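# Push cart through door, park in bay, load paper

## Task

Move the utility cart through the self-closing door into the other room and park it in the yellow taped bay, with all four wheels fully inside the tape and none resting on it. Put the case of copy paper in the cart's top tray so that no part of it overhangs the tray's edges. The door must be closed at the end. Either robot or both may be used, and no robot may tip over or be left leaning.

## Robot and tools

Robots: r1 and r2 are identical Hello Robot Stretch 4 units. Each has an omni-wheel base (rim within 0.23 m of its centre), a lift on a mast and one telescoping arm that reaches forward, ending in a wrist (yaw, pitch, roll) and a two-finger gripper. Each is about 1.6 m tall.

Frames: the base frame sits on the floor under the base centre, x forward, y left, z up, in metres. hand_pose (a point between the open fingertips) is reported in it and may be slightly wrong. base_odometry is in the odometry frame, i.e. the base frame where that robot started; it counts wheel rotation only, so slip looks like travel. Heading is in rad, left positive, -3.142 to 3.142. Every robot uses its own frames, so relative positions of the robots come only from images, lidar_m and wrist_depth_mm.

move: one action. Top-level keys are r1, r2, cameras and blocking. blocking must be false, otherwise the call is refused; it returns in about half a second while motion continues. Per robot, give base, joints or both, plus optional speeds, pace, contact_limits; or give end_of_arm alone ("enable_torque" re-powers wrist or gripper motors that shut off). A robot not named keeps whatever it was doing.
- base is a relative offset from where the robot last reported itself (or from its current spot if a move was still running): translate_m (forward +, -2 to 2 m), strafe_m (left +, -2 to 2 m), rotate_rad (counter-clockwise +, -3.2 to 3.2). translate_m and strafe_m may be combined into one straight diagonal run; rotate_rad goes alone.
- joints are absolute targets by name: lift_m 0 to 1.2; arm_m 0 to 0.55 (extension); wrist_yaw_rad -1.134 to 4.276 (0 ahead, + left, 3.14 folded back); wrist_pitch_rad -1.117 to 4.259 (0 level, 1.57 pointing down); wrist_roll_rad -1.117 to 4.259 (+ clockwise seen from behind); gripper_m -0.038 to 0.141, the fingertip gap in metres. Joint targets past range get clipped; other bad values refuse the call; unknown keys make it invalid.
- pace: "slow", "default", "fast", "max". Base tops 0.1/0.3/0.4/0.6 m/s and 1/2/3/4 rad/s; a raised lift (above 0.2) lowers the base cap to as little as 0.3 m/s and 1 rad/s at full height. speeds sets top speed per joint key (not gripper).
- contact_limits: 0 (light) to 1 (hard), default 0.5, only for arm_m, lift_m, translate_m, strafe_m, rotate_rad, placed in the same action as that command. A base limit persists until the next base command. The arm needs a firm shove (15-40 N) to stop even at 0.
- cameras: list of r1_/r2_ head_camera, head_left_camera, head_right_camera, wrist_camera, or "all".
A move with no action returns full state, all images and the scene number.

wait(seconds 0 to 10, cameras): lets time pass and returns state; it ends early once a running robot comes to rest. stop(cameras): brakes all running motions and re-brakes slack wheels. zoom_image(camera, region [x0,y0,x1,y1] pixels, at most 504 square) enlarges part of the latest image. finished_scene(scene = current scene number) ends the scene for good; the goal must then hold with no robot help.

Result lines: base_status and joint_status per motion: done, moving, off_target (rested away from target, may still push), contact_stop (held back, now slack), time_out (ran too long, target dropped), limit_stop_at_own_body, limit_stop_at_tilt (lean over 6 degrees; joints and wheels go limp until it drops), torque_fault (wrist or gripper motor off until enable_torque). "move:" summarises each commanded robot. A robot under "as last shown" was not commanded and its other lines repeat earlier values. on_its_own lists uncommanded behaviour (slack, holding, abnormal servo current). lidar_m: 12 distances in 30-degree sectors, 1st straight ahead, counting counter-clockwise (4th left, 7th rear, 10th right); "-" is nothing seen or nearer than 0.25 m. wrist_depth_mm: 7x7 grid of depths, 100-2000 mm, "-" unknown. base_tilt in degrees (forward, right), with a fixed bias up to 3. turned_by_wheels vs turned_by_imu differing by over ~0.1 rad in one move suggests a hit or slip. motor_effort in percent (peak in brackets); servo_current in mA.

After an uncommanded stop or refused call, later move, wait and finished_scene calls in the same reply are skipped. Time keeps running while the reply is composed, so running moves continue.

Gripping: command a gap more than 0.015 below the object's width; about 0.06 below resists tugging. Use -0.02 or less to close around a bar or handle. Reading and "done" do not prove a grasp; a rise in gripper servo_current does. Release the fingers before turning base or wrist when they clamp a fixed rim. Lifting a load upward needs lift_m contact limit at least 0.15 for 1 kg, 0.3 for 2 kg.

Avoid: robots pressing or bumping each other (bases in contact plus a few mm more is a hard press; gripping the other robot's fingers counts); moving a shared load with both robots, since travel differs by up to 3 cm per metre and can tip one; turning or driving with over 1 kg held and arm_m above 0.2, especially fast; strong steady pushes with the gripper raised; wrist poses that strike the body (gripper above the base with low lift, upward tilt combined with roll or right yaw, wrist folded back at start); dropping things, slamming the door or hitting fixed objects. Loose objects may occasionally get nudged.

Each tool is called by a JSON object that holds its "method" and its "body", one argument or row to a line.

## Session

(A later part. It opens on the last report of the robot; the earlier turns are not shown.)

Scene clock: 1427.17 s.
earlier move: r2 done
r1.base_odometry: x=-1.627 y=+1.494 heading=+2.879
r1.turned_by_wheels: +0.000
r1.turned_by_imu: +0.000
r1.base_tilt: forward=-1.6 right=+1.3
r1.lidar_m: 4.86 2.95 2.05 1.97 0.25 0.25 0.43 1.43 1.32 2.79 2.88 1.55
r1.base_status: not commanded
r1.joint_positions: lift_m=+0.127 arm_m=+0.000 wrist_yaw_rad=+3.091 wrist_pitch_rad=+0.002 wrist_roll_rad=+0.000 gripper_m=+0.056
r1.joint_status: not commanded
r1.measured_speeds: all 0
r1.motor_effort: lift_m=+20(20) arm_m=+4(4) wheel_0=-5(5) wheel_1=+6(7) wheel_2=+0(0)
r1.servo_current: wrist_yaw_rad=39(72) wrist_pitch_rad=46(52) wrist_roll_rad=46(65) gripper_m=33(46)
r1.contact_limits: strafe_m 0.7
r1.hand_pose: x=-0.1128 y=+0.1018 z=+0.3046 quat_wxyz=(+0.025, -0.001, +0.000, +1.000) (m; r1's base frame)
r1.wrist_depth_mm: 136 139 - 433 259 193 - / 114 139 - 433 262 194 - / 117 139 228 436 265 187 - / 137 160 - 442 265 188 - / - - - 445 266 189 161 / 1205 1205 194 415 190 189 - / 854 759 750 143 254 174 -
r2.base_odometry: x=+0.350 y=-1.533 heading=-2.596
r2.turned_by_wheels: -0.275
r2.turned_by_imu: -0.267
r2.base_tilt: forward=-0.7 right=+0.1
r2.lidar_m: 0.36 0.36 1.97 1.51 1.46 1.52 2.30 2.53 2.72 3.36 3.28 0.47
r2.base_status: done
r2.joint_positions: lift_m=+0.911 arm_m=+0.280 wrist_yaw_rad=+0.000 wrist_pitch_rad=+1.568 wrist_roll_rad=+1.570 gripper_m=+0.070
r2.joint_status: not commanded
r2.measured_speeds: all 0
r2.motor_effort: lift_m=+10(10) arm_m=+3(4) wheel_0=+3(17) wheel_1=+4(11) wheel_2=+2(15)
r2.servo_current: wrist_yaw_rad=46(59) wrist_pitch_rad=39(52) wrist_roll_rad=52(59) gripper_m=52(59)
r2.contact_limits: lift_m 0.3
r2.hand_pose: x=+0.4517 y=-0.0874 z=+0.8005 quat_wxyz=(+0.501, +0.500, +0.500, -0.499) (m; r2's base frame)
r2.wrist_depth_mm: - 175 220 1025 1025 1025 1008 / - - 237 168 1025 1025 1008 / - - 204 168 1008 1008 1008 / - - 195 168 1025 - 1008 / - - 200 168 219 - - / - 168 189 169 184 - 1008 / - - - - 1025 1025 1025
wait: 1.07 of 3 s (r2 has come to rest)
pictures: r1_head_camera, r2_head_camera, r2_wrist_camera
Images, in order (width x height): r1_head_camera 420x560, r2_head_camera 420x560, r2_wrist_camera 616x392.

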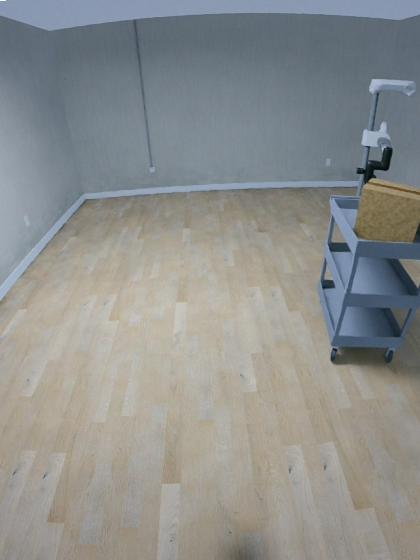

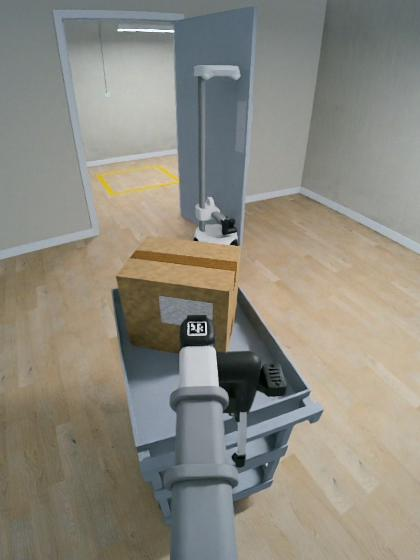

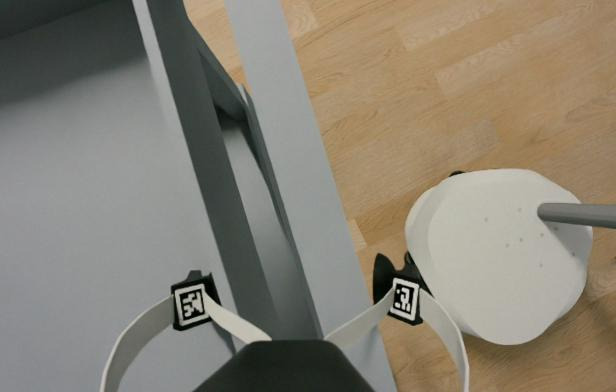

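{"method": "move", "body": {
  "blocking": false,
  "r2": {"base":{"strafe_m":0.4},"pace":"slow"}
}}

{"method": "wait", "body": {
  "seconds": 6
}}

{"method": "move", "body": {
  "blocking": false,
  "r2": {"base":{"rotate_rad":-0.65},"pace":"slow"}
}}

{"method": "wait", "body": {
  "seconds": 3,
  "cameras": ["r2_wrist_camera","r2_head_camera","r1_head_right_camera"]
}}

Scene clock: 1435.43 s.
move: r2 moving
r1: as last shown
r1.lidar_m: 4.85 2.94 2.04 1.98 0.25 0.25 0.40 1.41 1.29 2.80 2.85 1.54
r1.motor_effort: lift_m=+20(20) arm_m=+4(4) wheel_0=-5(5) wheel_1=+6(6) wheel_2=+0(0)
r1.servo_current: wrist_yaw_rad=46(59) wrist_pitch_rad=46(52) wrist_roll_rad=52(65) gripper_m=39(46)
r1.contact_limits: strafe_m 0.7
r1.wrist_depth_mm: 136 138 - 433 262 193 - / 114 139 - 439 263 195 - / 117 139 228 442 265 187 - / 137 160 - 442 265 188 - / - - - 449 267 189 160 / 1182 1205 193 415 191 189 - / 854 750 750 143 252 173 -
r2.base_odometry: x=+0.357 y=-1.545 heading=-2.596
r2.turned_by_wheels: +0.000
r2.turned_by_imu: +0.000
r2.base_tilt: forward=-0.7 right=+0.0
r2.lidar_m: 0.36 0.37 1.92 1.47 1.44 1.52 2.29 2.54 2.71 3.40 3.29 0.48
r2.base_status: strafe_m moving
r2.joint_positions: lift_m=+0.911 arm_m=+0.280 wrist_yaw_rad=+0.000 wrist_pitch_rad=+1.568 wrist_roll_rad=+1.570 gripper_m=+0.070
r2.joint_status: not commanded
r2.measured_speeds: translate_m=+0.000 strafe_m=+0.056 rotate_rad=+0.002 lift_m=+0.000 arm_m=+0.000 wrist_yaw_rad=+0.000 wrist_pitch_rad=+0.000 wrist_roll_rad=+0.000
r2.motor_effort: lift_m=+10(10) arm_m=+4(4) wheel_0=-14(14) wheel_1=+6(9) wheel_2=+1(1)
r2.servo_current: wrist_yaw_rad=39(59) wrist_pitch_rad=46(46) wrist_roll_rad=39(52) gripper_m=52(52)
r2.contact_limits: lift_m 0.3
r2.hand_pose: x=+0.4517 y=-0.0874 z=+0.8005 quat_wxyz=(+0.501, +0.500, +0.500, -0.499) (m; r2's base frame)
r2.wrist_depth_mm: - 175 220 1008 1025 1025 1008 / - - 231 168 1008 1025 1008 / - - 194 168 1025 1008 1008 / - - 194 168 1008 - 788 / - - 200 168 1008 - - / - 167 190 168 180 - - / - - - - 1008 1008 1008
pictures: none

Scene clock: 1440.07 s.
earlier move: r2 done
r1.base_odometry: x=-1.627 y=+1.494 heading=+2.879
r1.turned_by_wheels: +0.000
r1.turned_by_imu: +0.000
r1.base_tilt: forward=-1.6 right=+1.3
r1.lidar_m: 4.87 2.94 2.03 1.99 0.25 0.25 0.44 1.40 1.32 2.79 2.86 1.61
r1.base_status: not commanded
r1.joint_positions: lift_m=+0.127 arm_m=+0.000 wrist_yaw_rad=+3.091 wrist_pitch_rad=+0.002 wrist_roll_rad=+0.000 gripper_m=+0.056
r1.joint_status: not commanded
r1.measured_speeds: all 0
r1.motor_effort: lift_m=+20(20) arm_m=+4(4) wheel_0=-5(5) wheel_1=+6(7) wheel_2=+0(0)
r1.servo_current: wrist_yaw_rad=65(78) wrist_pitch_rad=46(52) wrist_roll_rad=59(85) gripper_m=46(52)
r1.contact_limits: strafe_m 0.7
r1.hand_pose: x=-0.1128 y=+0.1018 z=+0.3046 quat_wxyz=(+0.025, -0.001, +0.000, +1.000) (m; r1's base frame)
r1.wrist_depth_mm: 136 139 - 433 260 193 - / 114 139 - 436 262 194 - / 117 140 228 442 264 187 - / 137 160 - 442 266 188 - / - - - 445 266 188 160 / 1205 1205 193 415 190 188 - / 866 759 750 143 253 173 -
r2.base_odometry: x=+0.557 y=-1.875 heading=-2.596
r2.turned_by_wheels: +0.000
r2.turned_by_imu: -0.002
r2.base_tilt: forward=-0.7 right=+0.1
r2.lidar_m: 0.45 3.08 1.49 1.09 1.10 1.16 1.68 2.70 2.89 3.70 3.65 0.40
r2.base_status: done
r2.joint_positions: lift_m=+0.911 arm_m=+0.280 wrist_yaw_rad=-0.001 wrist_pitch_rad=+1.571 wrist_roll_rad=+1.570 gripper_m=+0.070
r2.joint_status: not commanded
r2.measured_speeds: all 0
r2.motor_effort: lift_m=+10(10) arm_m=+4(4) wheel_0=-6(16) wheel_1=+4(9) wheel_2=-3(4)
r2.servo_current: wrist_yaw_rad=46(72) wrist_pitch_rad=39(52) wrist_roll_rad=39(59) gripper_m=52(59)
r2.contact_limits: lift_m 0.3
r2.hand_pose: x=+0.4509 y=-0.0874 z=+0.8005 quat_wxyz=(+0.500, +0.500, +0.500, -0.500) (m; r2's base frame)
r2.wrist_depth_mm: - - - - 1008 168 1025 / - - - - 1025 1025 1008 / - - - 1008 168 1025 1025 / - - - 1025 168 - 798 / - - 201 1025 168 - - / - 166 186 182 169 - 1042 / - - - - 1025 1008 1025
wait: 4.63 of 6 s (r2 has come to rest)
pictures: none

Scene clock: 1440.57 s.
move: r2 moving
r1: as last shown
r1.lidar_m: 4.87 2.95 2.04 1.97 0.25 0.25 0.43 1.45 1.31 2.80 2.85 1.60
r1.servo_current: wrist_yaw_rad=39(65) wrist_pitch_rad=33(46) wrist_roll_rad=46(59) gripper_m=39(46)
r1.contact_limits: strafe_m 0.7
r1.wrist_depth_mm: 136 138 - 430 260 193 - / 114 139 - 436 262 194 - / 117 139 229 442 265 187 - / 137 160 - 439 265 187 - / - - - 449 266 189 160 / 1182 1205 194 413 191 189 - / 854 750 750 143 253 173 -
r2.base_odometry: x=+0.557 y=-1.875 heading=-2.720
r2.turned_by_wheels: -0.124
r2.turned_by_imu: -0.120
r2.base_tilt: forward=-0.7 right=+0.1
r2.lidar_m: 0.42 0.48 1.65 1.16 1.10 1.12 1.48 2.72 2.79 3.68 3.64 0.43
r2.base_status: rotate_rad moving
r2.joint_positions: lift_m=+0.911 arm_m=+0.280 wrist_yaw_rad=-0.001 wrist_pitch_rad=+1.571 wrist_roll_rad=+1.570 gripper_m=+0.070
r2.joint_status: not commanded
r2.measured_speeds: translate_m=+0.000 strafe_m=+0.000 rotate_rad=-0.488 lift_m=+0.000 arm_m=+0.000 wrist_yaw_rad=+0.000 wrist_pitch_rad=+0.000 wrist_roll_rad=+0.000
r2.motor_effort: lift_m=+9(10) arm_m=+3(4) wheel_0=+12(14) wheel_1=+9(11) wheel_2=+11(11)
r2.servo_current: wrist_yaw_rad=46(59) wrist_pitch_rad=39(46) wrist_roll_rad=52(59) gripper_m=52(52)
r2.contact_limits: lift_m 0.3
r2.hand_pose: x=+0.4509 y=-0.0874 z=+0.8005 quat_wxyz=(+0.500, +0.500, +0.500, -0.500) (m; r2's base frame)
r2.wrist_depth_mm: - - - 220 166 1025 1008 / - - - 239 166 991 991 / - - - 492 167 1008 991 / - - - 854 167 - 788 / - - 182 798 167 - - / - - 190 171 180 - - / - - - - 1008 1008 1025
pictures: none

Scene clock: 1442.03 s.
earlier move: r2 done
r1.base_odometry: x=-1.627 y=+1.494 heading=+2.879
r1.turned_by_wheels: +0.000
r1.turned_by_imu: +0.000
r1.base_tilt: forward=-1.6 right=+1.3
r1.lidar_m: 4.86 2.96 2.05 1.98 0.25 0.25 0.43 1.41 1.31 2.79 2.84 1.71
r1.base_status: not commanded
r1.joint_positions: lift_m=+0.127 arm_m=+0.000 wrist_yaw_rad=+3.091 wrist_pitch_rad=+0.002 wrist_roll_rad=+0.000 gripper_m=+0.056
r1.joint_status: not commanded
r1.measured_speeds: all 0
r1.motor_effort: lift_m=+20(20) arm_m=+4(4) wheel_0=-4(5) wheel_1=+6(7) wheel_2=+0(0)
r1.servo_current: wrist_yaw_rad=52(65) wrist_pitch_rad=46(52) wrist_roll_rad=59(65) gripper_m=39(46)
r1.contact_limits: strafe_m 0.7
r1.hand_pose: x=-0.1128 y=+0.1018 z=+0.3046 quat_wxyz=(+0.025, -0.001, +0.000, +1.000) (m; r1's base frame)
r1.wrist_depth_mm: 136 138 - 430 262 193 - / 114 138 - 439 262 194 - / 117 140 229 439 264 187 - / 137 160 - 445 267 188 - / - - - 449 266 189 160 / 1205 1205 193 413 191 188 - / 854 750 759 143 254 174 -
r2.base_odometry: x=+0.557 y=-1.875 heading=+3.038
r2.turned_by_wheels: -0.525
r2.turned_by_imu: -0.514
r2.base_tilt: forward=-0.7 right=+0.1
r2.lidar_m: 0.28 0.28 3.07 1.72 1.16 1.08 1.15 1.49 2.71 2.80 3.70 0.46
r2.base_status: done
r2.joint_positions: lift_m=+0.911 arm_m=+0.280 wrist_yaw_rad=+0.002 wrist_pitch_rad=+1.578 wrist_roll_rad=+1.567 gripper_m=+0.070
r2.joint_status: not commanded
r2.measured_speeds: all 0
r2.motor_effort: lift_m=+9(11) arm_m=+4(4) wheel_0=+6(14) wheel_1=+3(11) wheel_2=+2(21)
r2.servo_current: wrist_yaw_rad=33(72) wrist_pitch_rad=52(85) wrist_roll_rad=46(59) gripper_m=52(59)
r2.contact_limits: lift_m 0.3
r2.hand_pose: x=+0.4489 y=-0.0874 z=+0.8006 quat_wxyz=(+0.500, +0.497, +0.503, -0.500) (m; r2's base frame)
r2.wrist_depth_mm: 191 167 1008 1042 1008 1008 1042 / 198 206 167 1008 1025 1008 1008 / - 218 167 1025 1025 1025 1025 / - 179 167 1008 1008 - 1025 / - - 195 168 220 - - / - 175 188 168 179 - 1042 / - - - - 168 1042 1025
wait: 1.47 of 3 s (r2 has come to rest)
pictures: r1_head_right_camera, r2_head_camera, r2_wrist_camera
Images, in order (width x height): r1_head_right_camera 420x672, r2_head_camera 420x560, r2_wrist_camera 616x392.

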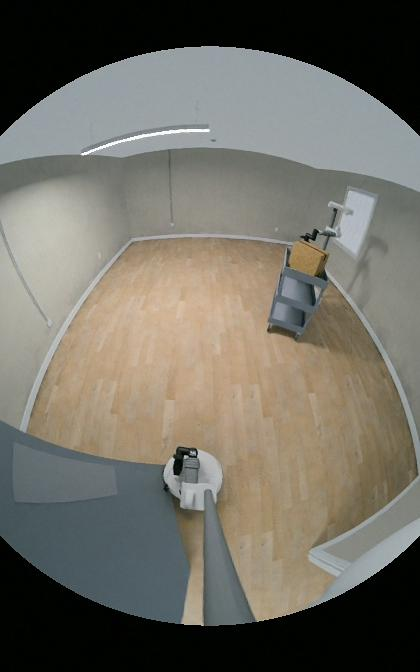

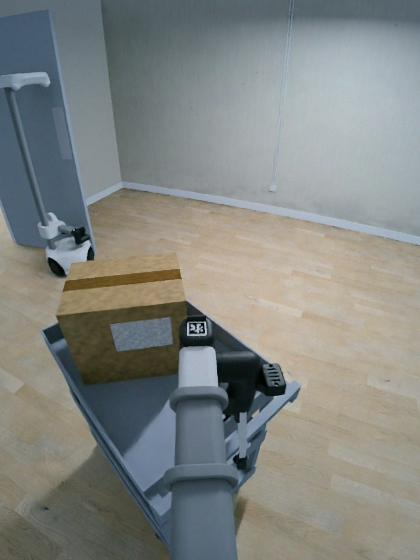

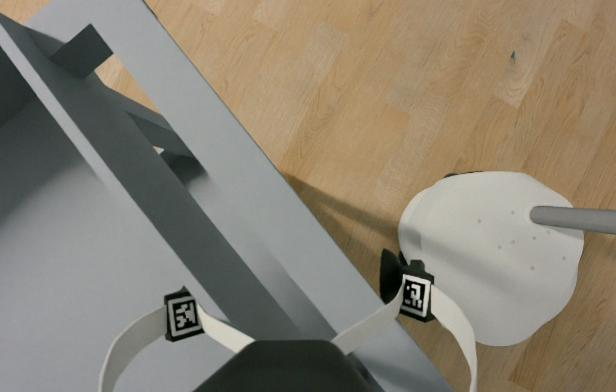

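{"method": "move", "body": {
  "blocking": false,
  "r2": {"base":{"strafe_m":0.5},"pace":"slow"}
}}

{"method": "wait", "body": {
  "seconds": 7
}}

{"method": "move", "body": {
  "blocking": false,
  "r2": {"base":{"rotate_rad":-0.65},"pace":"slow"}
}}

{"method": "wait", "body": {
  "seconds": 3,
  "cameras": ["r2_wrist_camera","r2_head_camera","r1_head_right_camera"]
}}

Scene clock: 1456.00 s.
move: r2 moving
r1: as last shown
r1.base_tilt: forward=-1.6 right=+1.2
r1.lidar_m: 4.85 2.94 2.04 1.99 0.25 0.25 0.46 1.43 1.30 2.80 2.87 1.71
r1.motor_effort: lift_m=+20(20) arm_m=+4(4) wheel_0=-4(5) wheel_1=+6(6) wheel_2=+0(0)
r1.servo_current: wrist_yaw_rad=52(72) wrist_pitch_rad=46(46) wrist_roll_rad=33(59) gripper_m=46(46)
r1.contact_limits: strafe_m 0.7
r1.wrist_depth_mm: 136 139 - 430 260 193 - / 114 139 - 439 262 195 - / 117 139 229 439 264 187 - / 137 160 - 442 265 187 - / - - - 449 264 189 160 / 1229 1205 194 413 191 189 - / 842 759 750 143 254 173 -
r2.base_odometry: x=+0.556 y=-1.889 heading=+3.038
r2.turned_by_wheels: +0.000
r2.turned_by_imu: +0.001
r2.base_tilt: forward=-0.7 right=+0.1
r2.lidar_m: 0.29 0.27 3.08 1.67 1.16 1.08 1.14 1.43 2.71 2.81 3.71 0.50
r2.base_status: strafe_m moving
r2.joint_positions: lift_m=+0.911 arm_m=+0.280 wrist_yaw_rad=+0.002 wrist_pitch_rad=+1.578 wrist_roll_rad=+1.567 gripper_m=+0.070
r2.joint_status: not commanded
r2.measured_speeds: translate_m=-0.001 strafe_m=+0.056 rotate_rad=+0.004 lift_m=+0.000 arm_m=+0.000 wrist_yaw_rad=+0.000 wrist_pitch_rad=+0.000 wrist_roll_rad=+0.000
r2.motor_effort: lift_m=+9(9) arm_m=+4(4) wheel_0=-3(7) wheel_1=+8(11) wheel_2=+1(2)
r2.servo_current: wrist_yaw_rad=46(52) wrist_pitch_rad=52(59) wrist_roll_rad=39(52) gripper_m=52(59)
r2.contact_limits: lift_m 0.3
r2.hand_pose: x=+0.4489 y=-0.0874 z=+0.8006 quat_wxyz=(+0.500, +0.497, +0.503, -0.500) (m; r2's base frame)
r2.wrist_depth_mm: 192 167 1008 1025 991 1025 1025 / 200 200 167 1025 1008 1008 1025 / - 213 167 1025 1042 1025 1008 / - 183 167 1042 1025 - 1025 / - - 194 168 216 - - / - 175 189 168 173 - 1042 / - - - - 169 1025 1025
pictures: none

Scene clock: 1461.67 s.
earlier move: r2 done
r1.base_odometry: x=-1.627 y=+1.494 heading=+2.879
r1.turned_by_wheels: +0.000
r1.turned_by_imu: +0.000
r1.base_tilt: forward=-1.6 right=+1.3
r1.lidar_m: 4.86 2.92 2.04 1.99 0.27 0.25 0.44 1.40 1.30 2.78 1.98 1.46
r1.base_status: not commanded
r1.joint_positions: lift_m=+0.127 arm_m=+0.000 wrist_yaw_rad=+3.091 wrist_pitch_rad=+0.002 wrist_roll_rad=+0.000 gripper_m=+0.056
r1.joint_status: not commanded
r1.measured_speeds: all 0
r1.motor_effort: lift_m=+20(20) arm_m=+4(4) wheel_0=-5(5) wheel_1=+6(7) wheel_2=+0(0)
r1.servo_current: wrist_yaw_rad=39(78) wrist_pitch_rad=39(52) wrist_roll_rad=39(65) gripper_m=39(52)
r1.contact_limits: strafe_m 0.7
r1.hand_pose: x=-0.1128 y=+0.1018 z=+0.3046 quat_wxyz=(+0.025, -0.001, +0.000, +1.000) (m; r1's base frame)
r1.wrist_depth_mm: 136 139 - 430 260 192 - / 114 139 - 433 263 193 - / 117 139 228 442 265 187 - / 137 160 - 442 267 189 - / - - - 449 266 188 160 / 1182 1205 194 413 190 189 - / 854 759 750 143 253 173 -
r2.base_odometry: x=+0.505 y=-2.372 heading=+3.037
r2.turned_by_wheels: +0.000
r2.turned_by_imu: +0.000
r2.base_tilt: forward=-0.8 right=+0.1
r2.lidar_m: 0.42 0.46 2.65 1.34 0.92 0.86 0.92 1.21 2.90 3.25 4.08 0.43
r2.base_status: done
r2.joint_positions: lift_m=+0.911 arm_m=+0.280 wrist_yaw_rad=+0.000 wrist_pitch_rad=+1.568 wrist_roll_rad=+1.569 gripper_m=+0.070
r2.joint_status: not commanded
r2.measured_speeds: all 0
r2.motor_effort: lift_m=+8(9) arm_m=+4(5) wheel_0=-6(16) wheel_1=+3(11) wheel_2=-1(2)
r2.servo_current: wrist_yaw_rad=39(59) wrist_pitch_rad=39(59) wrist_roll_rad=39(59) gripper_m=46(59)
r2.contact_limits: lift_m 0.3
r2.hand_pose: x=+0.4517 y=-0.0874 z=+0.8006 quat_wxyz=(+0.501, +0.500, +0.500, -0.499) (m; r2's base frame)
r2.wrist_depth_mm: - - - 221 167 1025 1008 / - - - 1025 167 1008 1008 / - - - 492 168 1008 1025 / - - - 508 168 - 778 / - - 200 809 168 - - / - 166 187 168 180 - 1008 / - - - - 1025 1025 1008
wait: 5.67 of 7 s (r2 has come to rest)
pictures: none

Scene clock: 1462.17 s.
move: r2 moving
r1: as last shown
r1.lidar_m: 4.84 2.92 2.03 1.98 0.25 0.25 0.45 1.44 1.33 2.78 2.15 1.47
r1.motor_effort: lift_m=+20(20) arm_m=+4(4) wheel_0=-5(5) wheel_1=+6(6) wheel_2=+0(0)
r1.servo_current: wrist_yaw_rad=39(65) wrist_pitch_rad=46(46) wrist_roll_rad=52(65) gripper_m=39(46)
r1.contact_limits: strafe_m 0.7
r1.wrist_depth_mm: 136 138 - 430 259 193 - / 114 139 - 436 263 194 - / 117 139 229 442 265 187 - / 137 161 - 442 265 187 - / - - - 449 266 188 160 / 1205 1229 194 413 191 189 - / 854 750 759 143 253 174 -
r2.base_odometry: x=+0.505 y=-2.372 heading=+2.913
r2.turned_by_wheels: -0.124
r2.turned_by_imu: -0.120
r2.base_tilt: forward=-0.7 right=+0.0
r2.lidar_m: 0.41 0.42 2.64 1.57 0.97 0.88 0.90 1.09 2.13 3.17 3.91 0.45
r2.base_status: rotate_rad moving
r2.joint_positions: lift_m=+0.911 arm_m=+0.280 wrist_yaw_rad=+0.000 wrist_pitch_rad=+1.568 wrist_roll_rad=+1.569 gripper_m=+0.070
r2.joint_status: not commanded
r2.measured_speeds: translate_m=+0.000 strafe_m=+0.000 rotate_rad=-0.487 lift_m=+0.000 arm_m=+0.000 wrist_yaw_rad=+0.000 wrist_pitch_rad=+0.000 wrist_roll_rad=+0.000
r2.motor_effort: lift_m=+8(8) arm_m=+4(4) wheel_0=+13(15) wheel_1=+10(10) wheel_2=+10(11)
r2.servo_current: wrist_yaw_rad=59(59) wrist_pitch_rad=46(46) wrist_roll_rad=52(65) gripper_m=52(52)
r2.contact_limits: lift_m 0.3
r2.hand_pose: x=+0.4517 y=-0.0874 z=+0.8006 quat_wxyz=(+0.501, +0.500, +0.500, -0.499) (m; r2's base frame)
r2.wrist_depth_mm: - - 208 166 1008 1008 1008 / - - 203 167 1025 1008 991 / - - 197 167 1008 991 1008 / - - 190 167 1025 - 750 / - - 184 168 878 - - / - 172 191 168 185 - - / - - - - 1025 1008 1008
pictures: none

Scene clock: 1463.63 s.
earlier move: r2 done
r1.base_odometry: x=-1.627 y=+1.494 heading=+2.879
r1.turned_by_wheels: +0.000
r1.turned_by_imu: +0.000
r1.base_tilt: forward=-1.6 right=+1.3
r1.lidar_m: 4.85 2.93 2.03 1.97 0.25 0.25 0.42 1.40 1.29 2.79 2.33 1.70
r1.base_status: not commanded
r1.joint_positions: lift_m=+0.127 arm_m=+0.000 wrist_yaw_rad=+3.091 wrist_pitch_rad=+0.002 wrist_roll_rad=+0.000 gripper_m=+0.056
r1.joint_status: not commanded
r1.measured_speeds: all 0
r1.motor_effort: lift_m=+20(20) arm_m=+4(4) wheel_0=-4(5) wheel_1=+6(7) wheel_2=+0(0)
r1.servo_current: wrist_yaw_rad=26(72) wrist_pitch_rad=46(52) wrist_roll_rad=52(65) gripper_m=39(52)
r1.contact_limits: strafe_m 0.7
r1.hand_pose: x=-0.1128 y=+0.1018 z=+0.3046 quat_wxyz=(+0.025, -0.001, +0.000, +1.000) (m; r1's base frame)
r1.wrist_depth_mm: 136 138 - 433 260 193 - / 114 139 - 436 263 194 - / 117 140 229 442 264 187 - / 137 160 - 445 265 188 - / - - - 445 266 189 160 / 1205 1205 193 415 191 189 - / 866 750 759 143 254 173 -
r2.base_odometry: x=+0.505 y=-2.372 heading=+2.389
r2.turned_by_wheels: -0.524
r2.turned_by_imu: -0.517
r2.base_tilt: forward=-0.7 right=+0.0
r2.lidar_m: 0.25 0.26 2.36 2.65 1.61 0.97 0.88 0.88 1.07 2.13 3.21 0.50
r2.base_status: done
r2.joint_positions: lift_m=+0.911 arm_m=+0.280 wrist_yaw_rad=+0.006 wrist_pitch_rad=+1.577 wrist_roll_rad=+1.562 gripper_m=+0.070
r2.joint_status: not commanded
r2.measured_speeds: all 0
r2.motor_effort: lift_m=+9(10) arm_m=+4(4) wheel_0=+8(20) wheel_1=+4(12) wheel_2=+6(25)
r2.servo_current: wrist_yaw_rad=59(65) wrist_pitch_rad=46(78) wrist_roll_rad=59(65) gripper_m=52(59)
r2.contact_limits: lift_m 0.3
r2.hand_pose: x=+0.4495 y=-0.0874 z=+0.8006 quat_wxyz=(+0.502, +0.495, +0.505, -0.498) (m; r2's base frame)
r2.wrist_depth_mm: 167 1025 1025 1025 1025 1025 1042 / 192 167 1025 1025 1025 1025 1008 / 192 168 168 1025 1042 1025 1008 / 168 215 167 1025 1042 - 1025 / - 179 204 168 1025 - - / - - 191 168 168 162 1025 / - 152 - - 169 169 1042
wait: 1.47 of 3 s (r2 has come to rest)
pictures: r1_head_right_camera, r2_head_camera, r2_wrist_camera
Images, in order (width x height): r1_head_right_camera 420x672, r2_head_camera 420x560, r2_wrist_camera 616x392.

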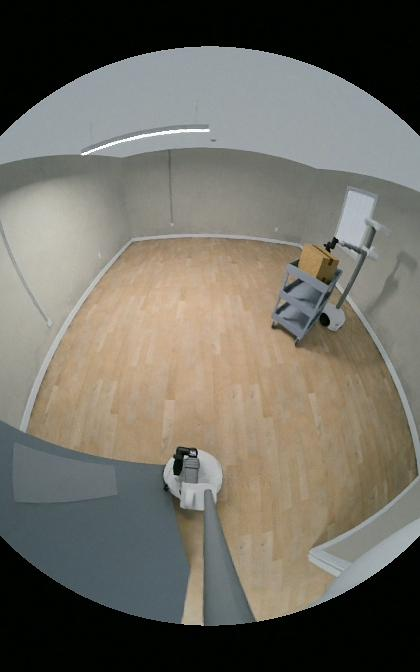

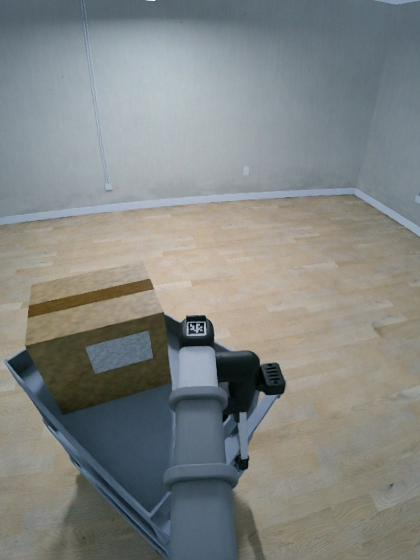

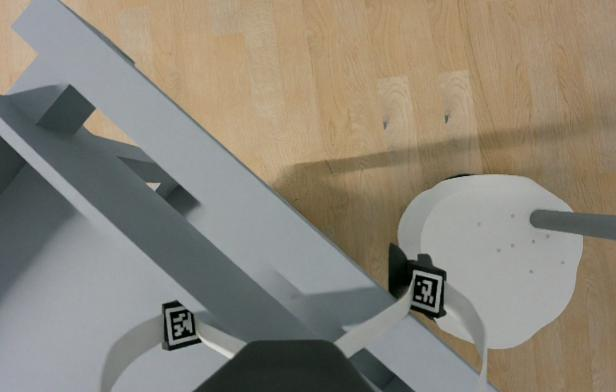

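{"method": "move", "body": {
  "blocking": false,
  "r2": {"base":{"strafe_m":0.6},"pace":"slow"}
}}

{"method": "wait", "body": {
  "seconds": 8
}}

{"method": "move", "body": {
  "blocking": false,
  "r2": {"base":{"rotate_rad":-0.65},"pace":"slow"}
}}

{"method": "wait", "body": {
  "seconds": 3,
  "cameras": ["r2_wrist_camera","r2_head_camera","r1_head_right_camera"]
}}

Scene clock: 1471.50 s.
move: r2 moving
r1: as last shown
r1.lidar_m: 4.84 2.95 2.04 1.98 0.25 0.25 0.41 1.41 1.32 2.80 2.34 1.68
r1.servo_current: wrist_yaw_rad=46(59) wrist_pitch_rad=39(46) wrist_roll_rad=59(59) gripper_m=46(46)
r1.contact_limits: strafe_m 0.7
r1.wrist_depth_mm: 137 138 - 433 260 193 - / 113 138 - 436 262 194 - / 117 139 227 436 265 187 - / 137 161 - 442 266 188 - / - - - 449 266 188 160 / 1205 1205 194 413 191 189 - / 854 768 759 143 253 174 -
r2.base_odometry: x=+0.496 y=-2.382 heading=+2.389
r2.turned_by_wheels: +0.000
r2.turned_by_imu: +0.001
r2.base_tilt: forward=-0.7 right=+0.1
r2.lidar_m: 0.25 0.26 2.35 2.63 1.60 0.96 0.86 0.88 1.09 2.11 3.19 0.47
r2.base_status: strafe_m moving
r2.joint_positions: lift_m=+0.911 arm_m=+0.280 wrist_yaw_rad=+0.006 wrist_pitch_rad=+1.577 wrist_roll_rad=+1.562 gripper_m=+0.070
r2.joint_status: not commanded
r2.measured_speeds: translate_m=+0.000 strafe_m=+0.057 rotate_rad=-0.001 lift_m=+0.000 arm_m=+0.000 wrist_yaw_rad=+0.000 wrist_pitch_rad=+0.000 wrist_roll_rad=+0.000
r2.motor_effort: lift_m=+9(9) arm_m=+4(4) wheel_0=-3(10) wheel_1=+11(12) wheel_2=+0(5)
r2.servo_current: wrist_yaw_rad=46(59) wrist_pitch_rad=52(52) wrist_roll_rad=59(59) gripper_m=52(59)
r2.contact_limits: lift_m 0.3
r2.hand_pose: x=+0.4495 y=-0.0874 z=+0.8006 quat_wxyz=(+0.502, +0.495, +0.505, -0.498) (m; r2's base frame)
r2.wrist_depth_mm: 168 1025 1025 1025 1025 1008 1042 / 193 167 1008 1025 1025 1025 1025 / 194 226 167 1025 1008 1025 1025 / - 211 168 1025 1025 - 1060 / - 168 201 168 1008 - - / - - 189 168 168 162 1008 / - 137 - - 169 170 1025
pictures: none

Scene clock: 1478.17 s.
earlier move: r2 done
r1.base_odometry: x=-1.627 y=+1.494 heading=+2.879
r1.turned_by_wheels: +0.000
r1.turned_by_imu: +0.000
r1.base_tilt: forward=-1.6 right=+1.3
r1.lidar_m: 4.86 2.93 2.05 1.98 0.25 0.25 0.45 1.37 1.32 2.81 1.59 1.48
r1.base_status: not commanded
r1.joint_positions: lift_m=+0.127 arm_m=+0.000 wrist_yaw_rad=+3.091 wrist_pitch_rad=+0.002 wrist_roll_rad=+0.000 gripper_m=+0.056
r1.joint_status: not commanded
r1.measured_speeds: all 0
r1.motor_effort: lift_m=+20(20) arm_m=+4(4) wheel_0=-5(5) wheel_1=+6(7) wheel_2=+0(0)
r1.servo_current: wrist_yaw_rad=39(72) wrist_pitch_rad=39(52) wrist_roll_rad=52(72) gripper_m=39(46)
r1.contact_limits: strafe_m 0.7
r1.hand_pose: x=-0.1128 y=+0.1018 z=+0.3046 quat_wxyz=(+0.025, -0.001, +0.000, +1.000) (m; r1's base frame)
r1.wrist_depth_mm: 136 138 - 433 262 192 - / 114 139 - 436 263 193 - / 117 139 228 439 264 187 - / 137 160 - 445 266 187 - / - - - 445 266 189 161 / 1182 1182 194 413 191 189 - / 854 750 759 143 253 173 -
r2.base_odometry: x=+0.095 y=-2.810 heading=+2.389
r2.turned_by_wheels: +0.000
r2.turned_by_imu: -0.004
r2.base_tilt: forward=-0.6 right=+0.1
r2.lidar_m: 0.45 0.53 1.98 2.06 1.79 1.14 0.96 0.99 1.23 2.30 3.75 0.42
r2.base_status: done
r2.joint_positions: lift_m=+0.911 arm_m=+0.280 wrist_yaw_rad=+0.002 wrist_pitch_rad=+1.565 wrist_roll_rad=+1.570 gripper_m=+0.070
r2.joint_status: not commanded
r2.measured_speeds: all 0
r2.motor_effort: lift_m=+8(9) arm_m=+4(5) wheel_0=-5(13) wheel_1=+4(12) wheel_2=-1(5)
r2.servo_current: wrist_yaw_rad=39(65) wrist_pitch_rad=46(52) wrist_roll_rad=46(72) gripper_m=52(59)
r2.contact_limits: lift_m 0.3
r2.hand_pose: x=+0.4526 y=-0.0874 z=+0.8006 quat_wxyz=(+0.502, +0.501, +0.499, -0.498) (m; r2's base frame)
r2.wrist_depth_mm: - - - 192 166 1008 1008 / - - - 223 167 1008 991 / - - - 496 167 1025 1008 / - - - 798 167 - 759 / - - 190 866 167 - - / - 173 188 169 184 - - / - - 170 - 1008 1008 991
wait: 6.67 of 8 s (r2 has come to rest)
pictures: none

Scene clock: 1478.67 s.
move: r2 moving
r1: as last shown
r1.lidar_m: 4.87 2.92 2.02 1.97 0.26 0.25 0.45 1.43 1.30 2.80 1.63 1.49
r1.motor_effort: lift_m=+20(20) arm_m=+4(4) wheel_0=-5(5) wheel_1=+6(6) wheel_2=+0(0)
r1.servo_current: wrist_yaw_rad=46(65) wrist_pitch_rad=39(46) wrist_roll_rad=39(59) gripper_m=46(52)
r1.contact_limits: strafe_m 0.7
r1.wrist_depth_mm: 136 138 - 430 260 193 - / 114 139 - 439 259 193 - / 117 139 228 439 265 187 - / 137 160 - 445 265 188 - / - - - 445 266 189 161 / 1205 1205 193 413 191 189 - / 854 750 759 143 253 174 -
r2.base_odometry: x=+0.095 y=-2.810 heading=+2.265
r2.turned_by_wheels: -0.124
r2.turned_by_imu: -0.120
r2.base_tilt: forward=-0.7 right=+0.1
r2.lidar_m: 0.43 0.47 1.92 2.08 2.07 1.20 0.99 0.99 1.12 1.87 3.74 0.46
r2.base_status: rotate_rad moving
r2.joint_positions: lift_m=+0.911 arm_m=+0.280 wrist_yaw_rad=+0.002 wrist_pitch_rad=+1.565 wrist_roll_rad=+1.570 gripper_m=+0.070
r2.joint_status: not commanded
r2.measured_speeds: translate_m=+0.000 strafe_m=-0.001 rotate_rad=-0.486 lift_m=+0.000 arm_m=+0.000 wrist_yaw_rad=+0.000 wrist_pitch_rad=-0.015 wrist_roll_rad=+0.000
r2.motor_effort: lift_m=+8(8) arm_m=+4(5) wheel_0=+13(16) wheel_1=+8(9) wheel_2=+12(13)
r2.servo_current: wrist_yaw_rad=52(52) wrist_pitch_rad=46(46) wrist_roll_rad=46(59) gripper_m=59(59)
r2.contact_limits: lift_m 0.3
r2.hand_pose: x=+0.4527 y=-0.0874 z=+0.8006 quat_wxyz=(+0.502, +0.501, +0.499, -0.498) (m; r2's base frame)
r2.wrist_depth_mm: - - 208 190 165 991 976 / - - - 216 165 991 976 / - - 168 436 991 991 991 / - - 191 167 1025 - 759 / - - 177 167 215 - - / - 176 193 168 185 - - / - - 171 - 1025 1008 991
pictures: none

Scene clock: 1480.07 s.
earlier move: r2 done
r1.base_odometry: x=-1.627 y=+1.494 heading=+2.879
r1.turned_by_wheels: +0.000
r1.turned_by_imu: +0.000
r1.base_tilt: forward=-1.6 right=+1.3
r1.lidar_m: 4.85 2.93 2.03 1.99 0.25 0.25 0.43 1.43 1.28 2.80 1.85 1.58
r1.base_status: not commanded
r1.joint_positions: lift_m=+0.127 arm_m=+0.000 wrist_yaw_rad=+3.091 wrist_pitch_rad=+0.002 wrist_roll_rad=+0.000 gripper_m=+0.056
r1.joint_status: not commanded
r1.measured_speeds: all 0
r1.motor_effort: lift_m=+20(20) arm_m=+4(4) wheel_0=-5(5) wheel_1=+6(7) wheel_2=+0(0)
r1.servo_current: wrist_yaw_rad=65(65) wrist_pitch_rad=39(52) wrist_roll_rad=39(59) gripper_m=39(52)
r1.contact_limits: strafe_m 0.7
r1.hand_pose: x=-0.1128 y=+0.1018 z=+0.3046 quat_wxyz=(+0.025, -0.001, +0.000, +1.000) (m; r1's base frame)
r1.wrist_depth_mm: 136 138 - 433 259 193 - / 114 139 - 439 263 194 - / 117 139 228 436 265 187 - / 137 160 - 442 265 188 - / - - - 445 266 189 160 / 1205 1205 193 418 191 189 - / 854 759 759 143 253 174 -
r2.base_odometry: x=+0.095 y=-2.810 heading=+1.741
r2.turned_by_wheels: -0.524
r2.turned_by_imu: -0.509
r2.base_tilt: forward=-0.7 right=+0.1
r2.lidar_m: 0.28 0.28 1.99 1.94 2.06 2.06 1.18 0.97 0.99 1.12 1.85 0.49
r2.base_status: done
r2.joint_positions: lift_m=+0.911 arm_m=+0.280 wrist_yaw_rad=+0.002 wrist_pitch_rad=+1.576 wrist_roll_rad=+1.568 gripper_m=+0.070
r2.joint_status: not commanded
r2.measured_speeds: all 0
r2.motor_effort: lift_m=+9(9) arm_m=+4(5) wheel_0=+8(16) wheel_1=+7(9) wheel_2=+6(20)
r2.servo_current: wrist_yaw_rad=46(59) wrist_pitch_rad=52(59) wrist_roll_rad=46(65) gripper_m=46(59)
r2.contact_limits: lift_m 0.3
r2.hand_pose: x=+0.4496 y=-0.0874 z=+0.8006 quat_wxyz=(+0.500, +0.497, +0.503, -0.500) (m; r2's base frame)
r2.wrist_depth_mm: 1042 1025 1025 1042 1008 1008 1025 / 1025 1025 167 1008 1025 1025 1025 / 1042 193 168 1025 1008 1008 1025 / 191 187 209 168 1025 - 1025 / - - 194 168 224 - - / - - 190 169 179 - 1025 / - - - - 168 1008 1025
wait: 1.40 of 3 s (r2 has come to rest)
pictures: r1_head_right_camera, r2_head_camera, r2_wrist_camera
Images, in order (width x height): r1_head_right_camera 420x672, r2_head_camera 420x560, r2_wrist_camera 616x392.

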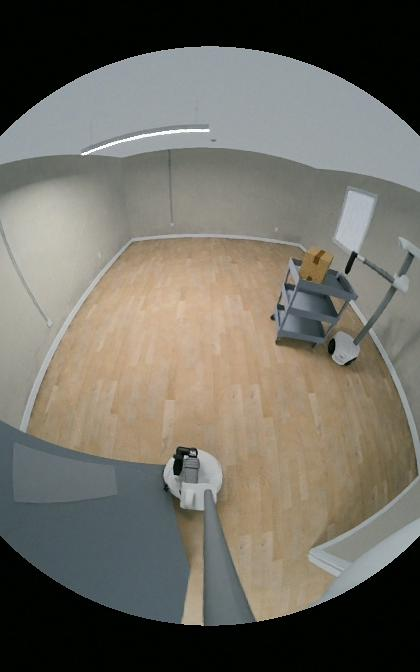

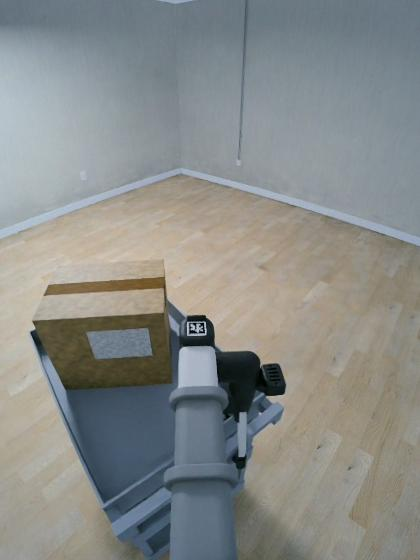

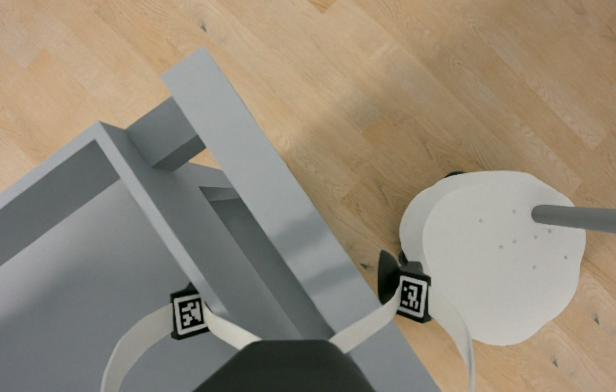

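{"method": "move", "body": {
  "blocking": false,
  "r2": {"base":{"strafe_m":0.7},"pace":"slow"}
}}

{"method": "wait", "body": {
  "seconds": 9
}}

{"method": "move", "body": {
  "blocking": false,
  "r2": {"base":{"rotate_rad":-0.65},"pace":"slow"}
}}

{"method": "wait", "body": {
  "seconds": 3,
  "cameras": ["all"]
}}

Scene clock: 1490.13 s.
move: r2 moving
r1: as last shown
r1.lidar_m: 4.85 2.92 2.07 1.99 0.25 0.25 0.43 1.43 1.31 2.80 1.84 1.58
r1.servo_current: wrist_yaw_rad=59(59) wrist_pitch_rad=33(46) wrist_roll_rad=46(65) gripper_m=46(46)
r1.contact_limits: strafe_m 0.7
r1.wrist_depth_mm: 136 138 - 433 260 193 - / 114 139 - 433 262 194 - / 117 139 229 439 264 187 - / 137 160 - 445 265 188 - / - - - 445 267 189 160 / 1205 1205 193 413 191 189 - / 866 759 759 143 252 174 -
r2.base_odometry: x=+0.081 y=-2.812 heading=+1.740
r2.turned_by_wheels: +0.000
r2.turned_by_imu: +0.000
r2.base_tilt: forward=-0.7 right=+0.0
r2.lidar_m: 0.29 0.26 2.00 1.91 2.03 2.06 1.18 1.01 0.99 1.14 1.90 0.50
r2.base_status: strafe_m moving
r2.joint_positions: lift_m=+0.911 arm_m=+0.280 wrist_yaw_rad=+0.002 wrist_pitch_rad=+1.576 wrist_roll_rad=+1.568 gripper_m=+0.070
r2.joint_status: not commanded
r2.measured_speeds: translate_m=+0.000 strafe_m=+0.055 rotate_rad=+0.000 lift_m=+0.000 arm_m=+0.000 wrist_yaw_rad=+0.000 wrist_pitch_rad=+0.000 wrist_roll_rad=+0.000
r2.motor_effort: lift_m=+8(9) arm_m=+4(4) wheel_0=-9(11) wheel_1=+8(12) wheel_2=+0(4)
r2.servo_current: wrist_yaw_rad=39(52) wrist_pitch_rad=46(46) wrist_roll_rad=52(59) gripper_m=52(59)
r2.contact_limits: lift_m 0.3
r2.hand_pose: x=+0.4496 y=-0.0874 z=+0.8006 quat_wxyz=(+0.500, +0.497, +0.503, -0.500) (m; r2's base frame)
r2.wrist_depth_mm: 1025 1025 1025 1025 1025 1008 1008 / 1042 1008 168 1025 1042 1008 1008 / 1025 193 168 1025 1025 1008 1025 / 196 179 212 168 1008 - 1042 / - - 187 168 219 - - / - 170 190 169 176 - 1042 / - - - - 168 1025 1025
pictures: none

Scene clock: 1497.77 s.
earlier move: r2 done
r1.base_odometry: x=-1.627 y=+1.494 heading=+2.879
r1.turned_by_wheels: +0.000
r1.turned_by_imu: +0.000
r1.base_tilt: forward=-1.6 right=+1.3
r1.lidar_m: 1.50 2.96 2.04 1.99 0.25 0.25 0.42 1.42 1.31 2.80 1.24 1.14
r1.base_status: not commanded
r1.joint_positions: lift_m=+0.127 arm_m=+0.000 wrist_yaw_rad=+3.091 wrist_pitch_rad=+0.002 wrist_roll_rad=+0.000 gripper_m=+0.056
r1.joint_status: not commanded
r1.measured_speeds: all 0
r1.motor_effort: lift_m=+20(20) arm_m=+4(4) wheel_0=-4(5) wheel_1=+6(7) wheel_2=+0(0)
r1.servo_current: wrist_yaw_rad=65(72) wrist_pitch_rad=46(52) wrist_roll_rad=39(85) gripper_m=39(52)
r1.contact_limits: strafe_m 0.7
r1.hand_pose: x=-0.1128 y=+0.1018 z=+0.3046 quat_wxyz=(+0.025, -0.001, +0.000, +1.000) (m; r1's base frame)
r1.wrist_depth_mm: 136 138 - 436 262 193 - / 114 139 - 436 260 194 - / 117 139 228 439 264 188 - / 137 160 - 445 265 188 - / - - - 445 266 188 160 / 1182 1205 193 413 191 189 - / 842 759 759 143 253 173 -
r2.base_odometry: x=-0.594 y=-2.928 heading=+1.740
r2.turned_by_wheels: +0.000
r2.turned_by_imu: -0.004
r2.base_tilt: forward=-0.8 right=+0.1
r2.lidar_m: 0.43 0.50 1.25 1.23 1.59 1.60 1.80 1.50 1.49 1.72 2.77 0.42
r2.base_status: done
r2.joint_positions: lift_m=+0.911 arm_m=+0.280 wrist_yaw_rad=+0.000 wrist_pitch_rad=+1.570 wrist_roll_rad=+1.570 gripper_m=+0.070
r2.joint_status: not commanded
r2.measured_speeds: all 0
r2.motor_effort: lift_m=+8(9) arm_m=+4(5) wheel_0=-6(17) wheel_1=+5(12) wheel_2=-2(6)
r2.servo_current: wrist_yaw_rad=52(65) wrist_pitch_rad=39(52) wrist_roll_rad=52(65) gripper_m=46(59)
r2.contact_limits: lift_m 0.3
r2.hand_pose: x=+0.4512 y=-0.0874 z=+0.8006 quat_wxyz=(+0.501, +0.500, +0.500, -0.499) (m; r2's base frame)
r2.wrist_depth_mm: 189 1042 1025 1042 1008 1008 1008 / - 211 191 193 1025 1008 1025 / - - - 193 167 1008 1025 / - - - 1008 167 - 788 / - - 186 521 167 - - / - 168 186 168 180 - - / - - - - 1025 1008 1008
wait: 7.63 of 9 s (r2 has come to rest)
pictures: none

Scene clock: 1498.27 s.
move: r2 moving
r1: as last shown
r1.lidar_m: 1.50 2.93 2.07 1.99 0.25 0.25 0.44 1.43 1.31 2.80 1.22 1.17
r1.motor_effort: lift_m=+20(20) arm_m=+4(4) wheel_0=-5(5) wheel_1=+6(7) wheel_2=+0(0)
r1.servo_current: wrist_yaw_rad=33(65) wrist_pitch_rad=39(46) wrist_roll_rad=39(72) gripper_m=39(46)
r1.contact_limits: strafe_m 0.7
r1.wrist_depth_mm: 136 138 - 436 260 193 - / 114 139 - 436 262 194 - / 117 139 229 442 264 187 - / 137 160 - 445 266 187 - / - - - 445 266 189 160 / 1205 1205 195 413 191 189 - / 854 759 750 143 254 173 -
r2.base_odometry: x=-0.595 y=-2.928 heading=+1.616
r2.turned_by_wheels: -0.124
r2.turned_by_imu: -0.120
r2.base_tilt: forward=-0.7 right=+0.0
r2.lidar_m: 0.42 0.45 1.37 1.24 1.63 1.58 1.72 1.54 1.48 1.58 2.37 0.45
r2.base_status: rotate_rad moving
r2.joint_positions: lift_m=+0.911 arm_m=+0.280 wrist_yaw_rad=+0.000 wrist_pitch_rad=+1.568 wrist_roll_rad=+1.570 gripper_m=+0.070
r2.joint_status: not commanded
r2.measured_speeds: translate_m=+0.002 strafe_m=+0.002 rotate_rad=-0.485 lift_m=+0.000 arm_m=+0.000 wrist_yaw_rad=+0.000 wrist_pitch_rad=-0.030 wrist_roll_rad=+0.000
r2.motor_effort: lift_m=+8(8) arm_m=+4(4) wheel_0=+11(13) wheel_1=+8(10) wheel_2=+13(13)
r2.servo_current: wrist_yaw_rad=65(65) wrist_pitch_rad=46(46) wrist_roll_rad=52(65) gripper_m=46(52)
r2.contact_limits: lift_m 0.3
r2.hand_pose: x=+0.4518 y=-0.0874 z=+0.8006 quat_wxyz=(+0.501, +0.500, +0.500, -0.499) (m; r2's base frame)
r2.wrist_depth_mm: 1042 1042 1025 1008 1008 1008 991 / 1042 1042 1008 1008 1008 991 991 / - - 191 192 1008 1025 1008 / - - 192 167 991 - 768 / - - 173 167 218 - - / - 175 192 168 185 - - / - - - - 1008 1008 1008
pictures: none

Scene clock: 1499.67 s.
earlier move: r2 done
r1.base_odometry: x=-1.627 y=+1.494 heading=+2.879
r1.turned_by_wheels: +0.000
r1.turned_by_imu: +0.000
r1.base_tilt: forward=-1.6 right=+1.3
r1.lidar_m: 4.85 2.93 2.07 2.00 0.25 0.25 0.44 1.44 1.33 2.80 1.22 1.33
r1.base_status: not commanded
r1.joint_positions: lift_m=+0.127 arm_m=+0.000 wrist_yaw_rad=+3.091 wrist_pitch_rad=+0.002 wrist_roll_rad=+0.000 gripper_m=+0.056
r1.joint_status: not commanded
r1.measured_speeds: all 0
r1.motor_effort: lift_m=+20(20) arm_m=+4(4) wheel_0=-5(5) wheel_1=+6(7) wheel_2=+0(0)
r1.servo_current: wrist_yaw_rad=59(65) wrist_pitch_rad=39(52) wrist_roll_rad=46(72) gripper_m=46(52)
r1.contact_limits: strafe_m 0.7
r1.hand_pose: x=-0.1128 y=+0.1018 z=+0.3046 quat_wxyz=(+0.025, -0.001, +0.000, +1.000) (m; r1's base frame)
r1.wrist_depth_mm: 136 138 - 433 260 191 - / 114 139 - 436 260 194 - / 117 139 228 436 265 187 - / 137 160 - 445 266 187 - / - - - 452 265 189 160 / 1205 1182 194 415 191 189 - / 842 759 759 143 254 173 -
r2.base_odometry: x=-0.595 y=-2.928 heading=+1.092
r2.turned_by_wheels: -0.525
r2.turned_by_imu: -0.509
r2.base_tilt: forward=-0.7 right=+0.1
r2.lidar_m: 0.32 0.27 0.27 1.34 1.26 1.63 1.58 1.71 1.55 1.49 1.62 0.48
r2.base_status: done
r2.joint_positions: lift_m=+0.911 arm_m=+0.280 wrist_yaw_rad=+0.002 wrist_pitch_rad=+1.575 wrist_roll_rad=+1.569 gripper_m=+0.070
r2.joint_status: not commanded
r2.measured_speeds: all 0
r2.motor_effort: lift_m=+9(10) arm_m=-1(4) wheel_0=+8(13) wheel_1=+5(10) wheel_2=+4(21)
r2.servo_current: wrist_yaw_rad=59(65) wrist_pitch_rad=46(72) wrist_roll_rad=46(65) gripper_m=52(59)
r2.contact_limits: lift_m 0.3
r2.hand_pose: x=+0.4500 y=-0.0874 z=+0.8006 quat_wxyz=(+0.500, +0.498, +0.502, -0.500) (m; r2's base frame)
r2.wrist_depth_mm: 1025 1025 1025 1008 1008 1025 1025 / 1025 1025 1025 1025 1008 1008 1008 / 1025 1025 1025 1025 1025 1008 1025 / 1042 1042 1025 168 1042 - 1008 / 1042 1025 193 169 225 - - / 1008 180 190 169 173 - 1025 / - - - - 169 1025 1042
wait: 1.40 of 3 s (r2 has come to rest)
pictures: r1_head_camera, r1_head_left_camera, r1_head_right_camera, r1_wrist_camera, r2_head_camera, r2_head_left_camera, r2_head_right_camera, r2_wrist_camera
Images, in order (width x height): r1_head_camera 420x560, r1_head_left_camera 420x672, r1_head_right_camera 420x672, r1_wrist_camera 616x392, r2_head_camera 420x560, r2_head_left_camera 420x672, r2_head_right_camera 420x672, r2_wrist_camera 616x392.

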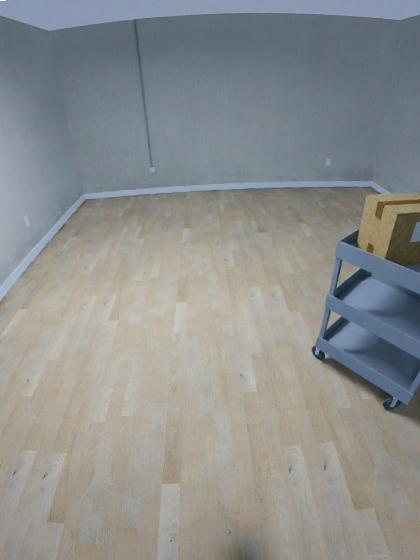

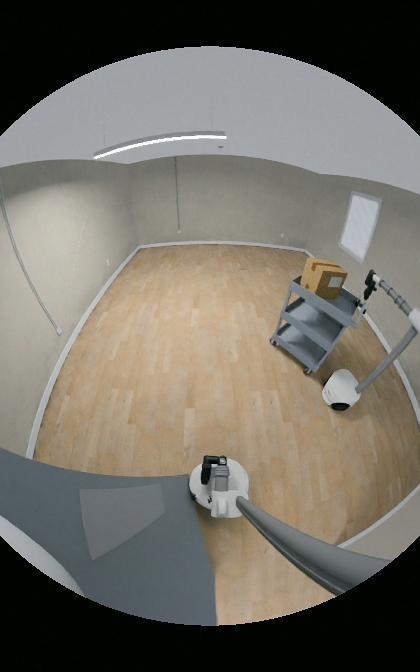

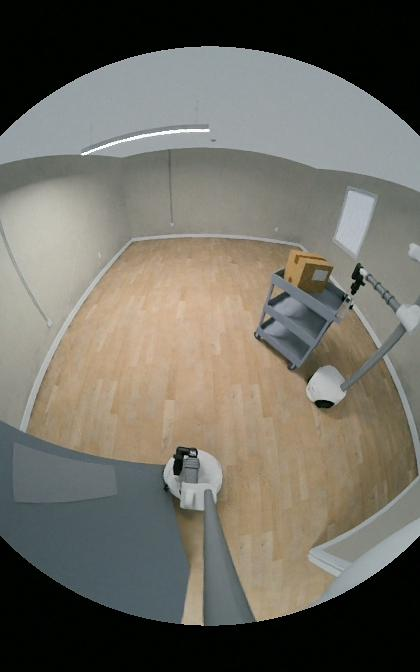

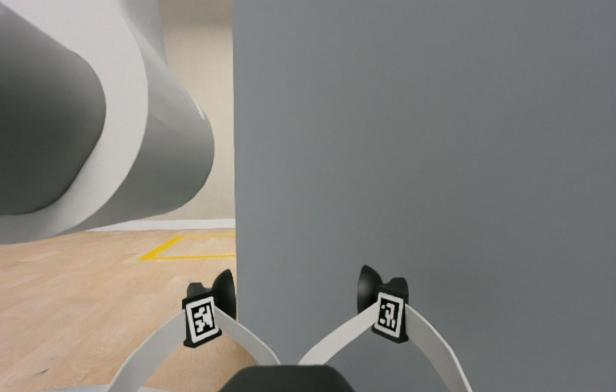

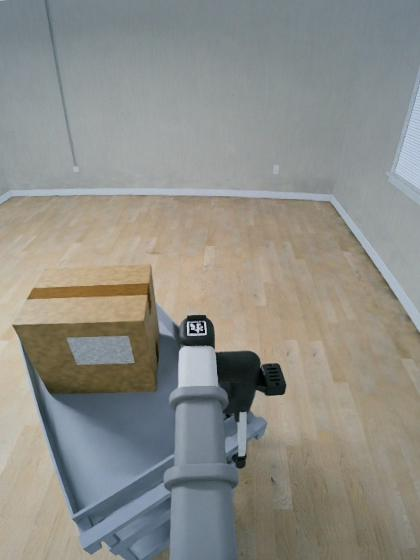

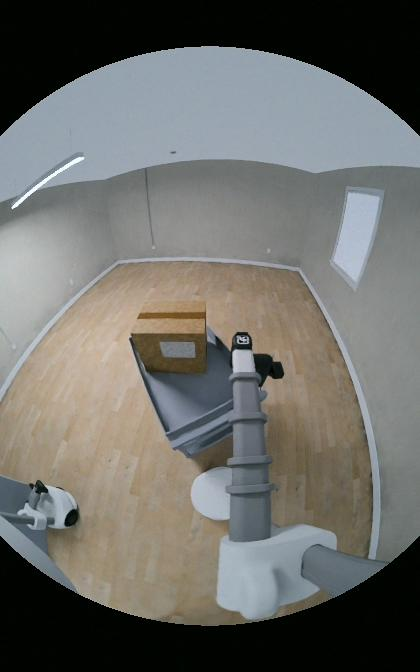

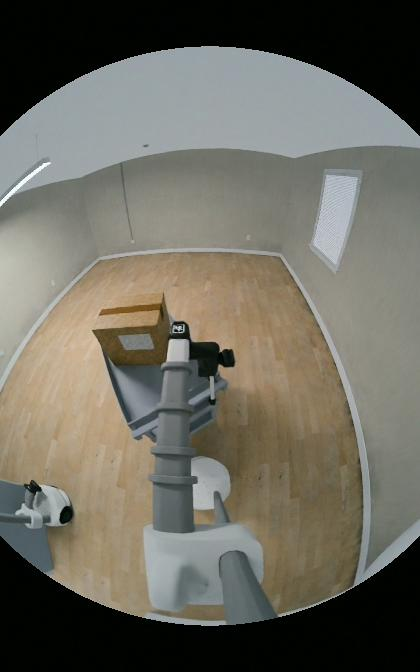

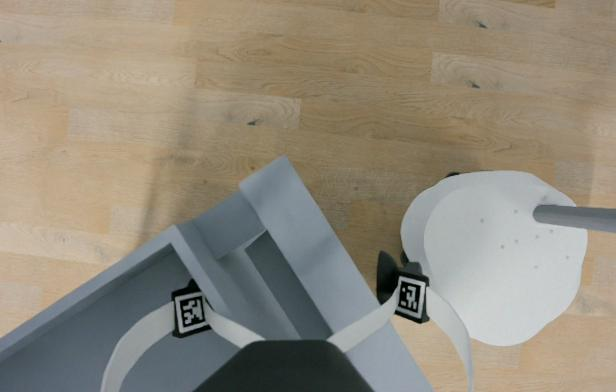

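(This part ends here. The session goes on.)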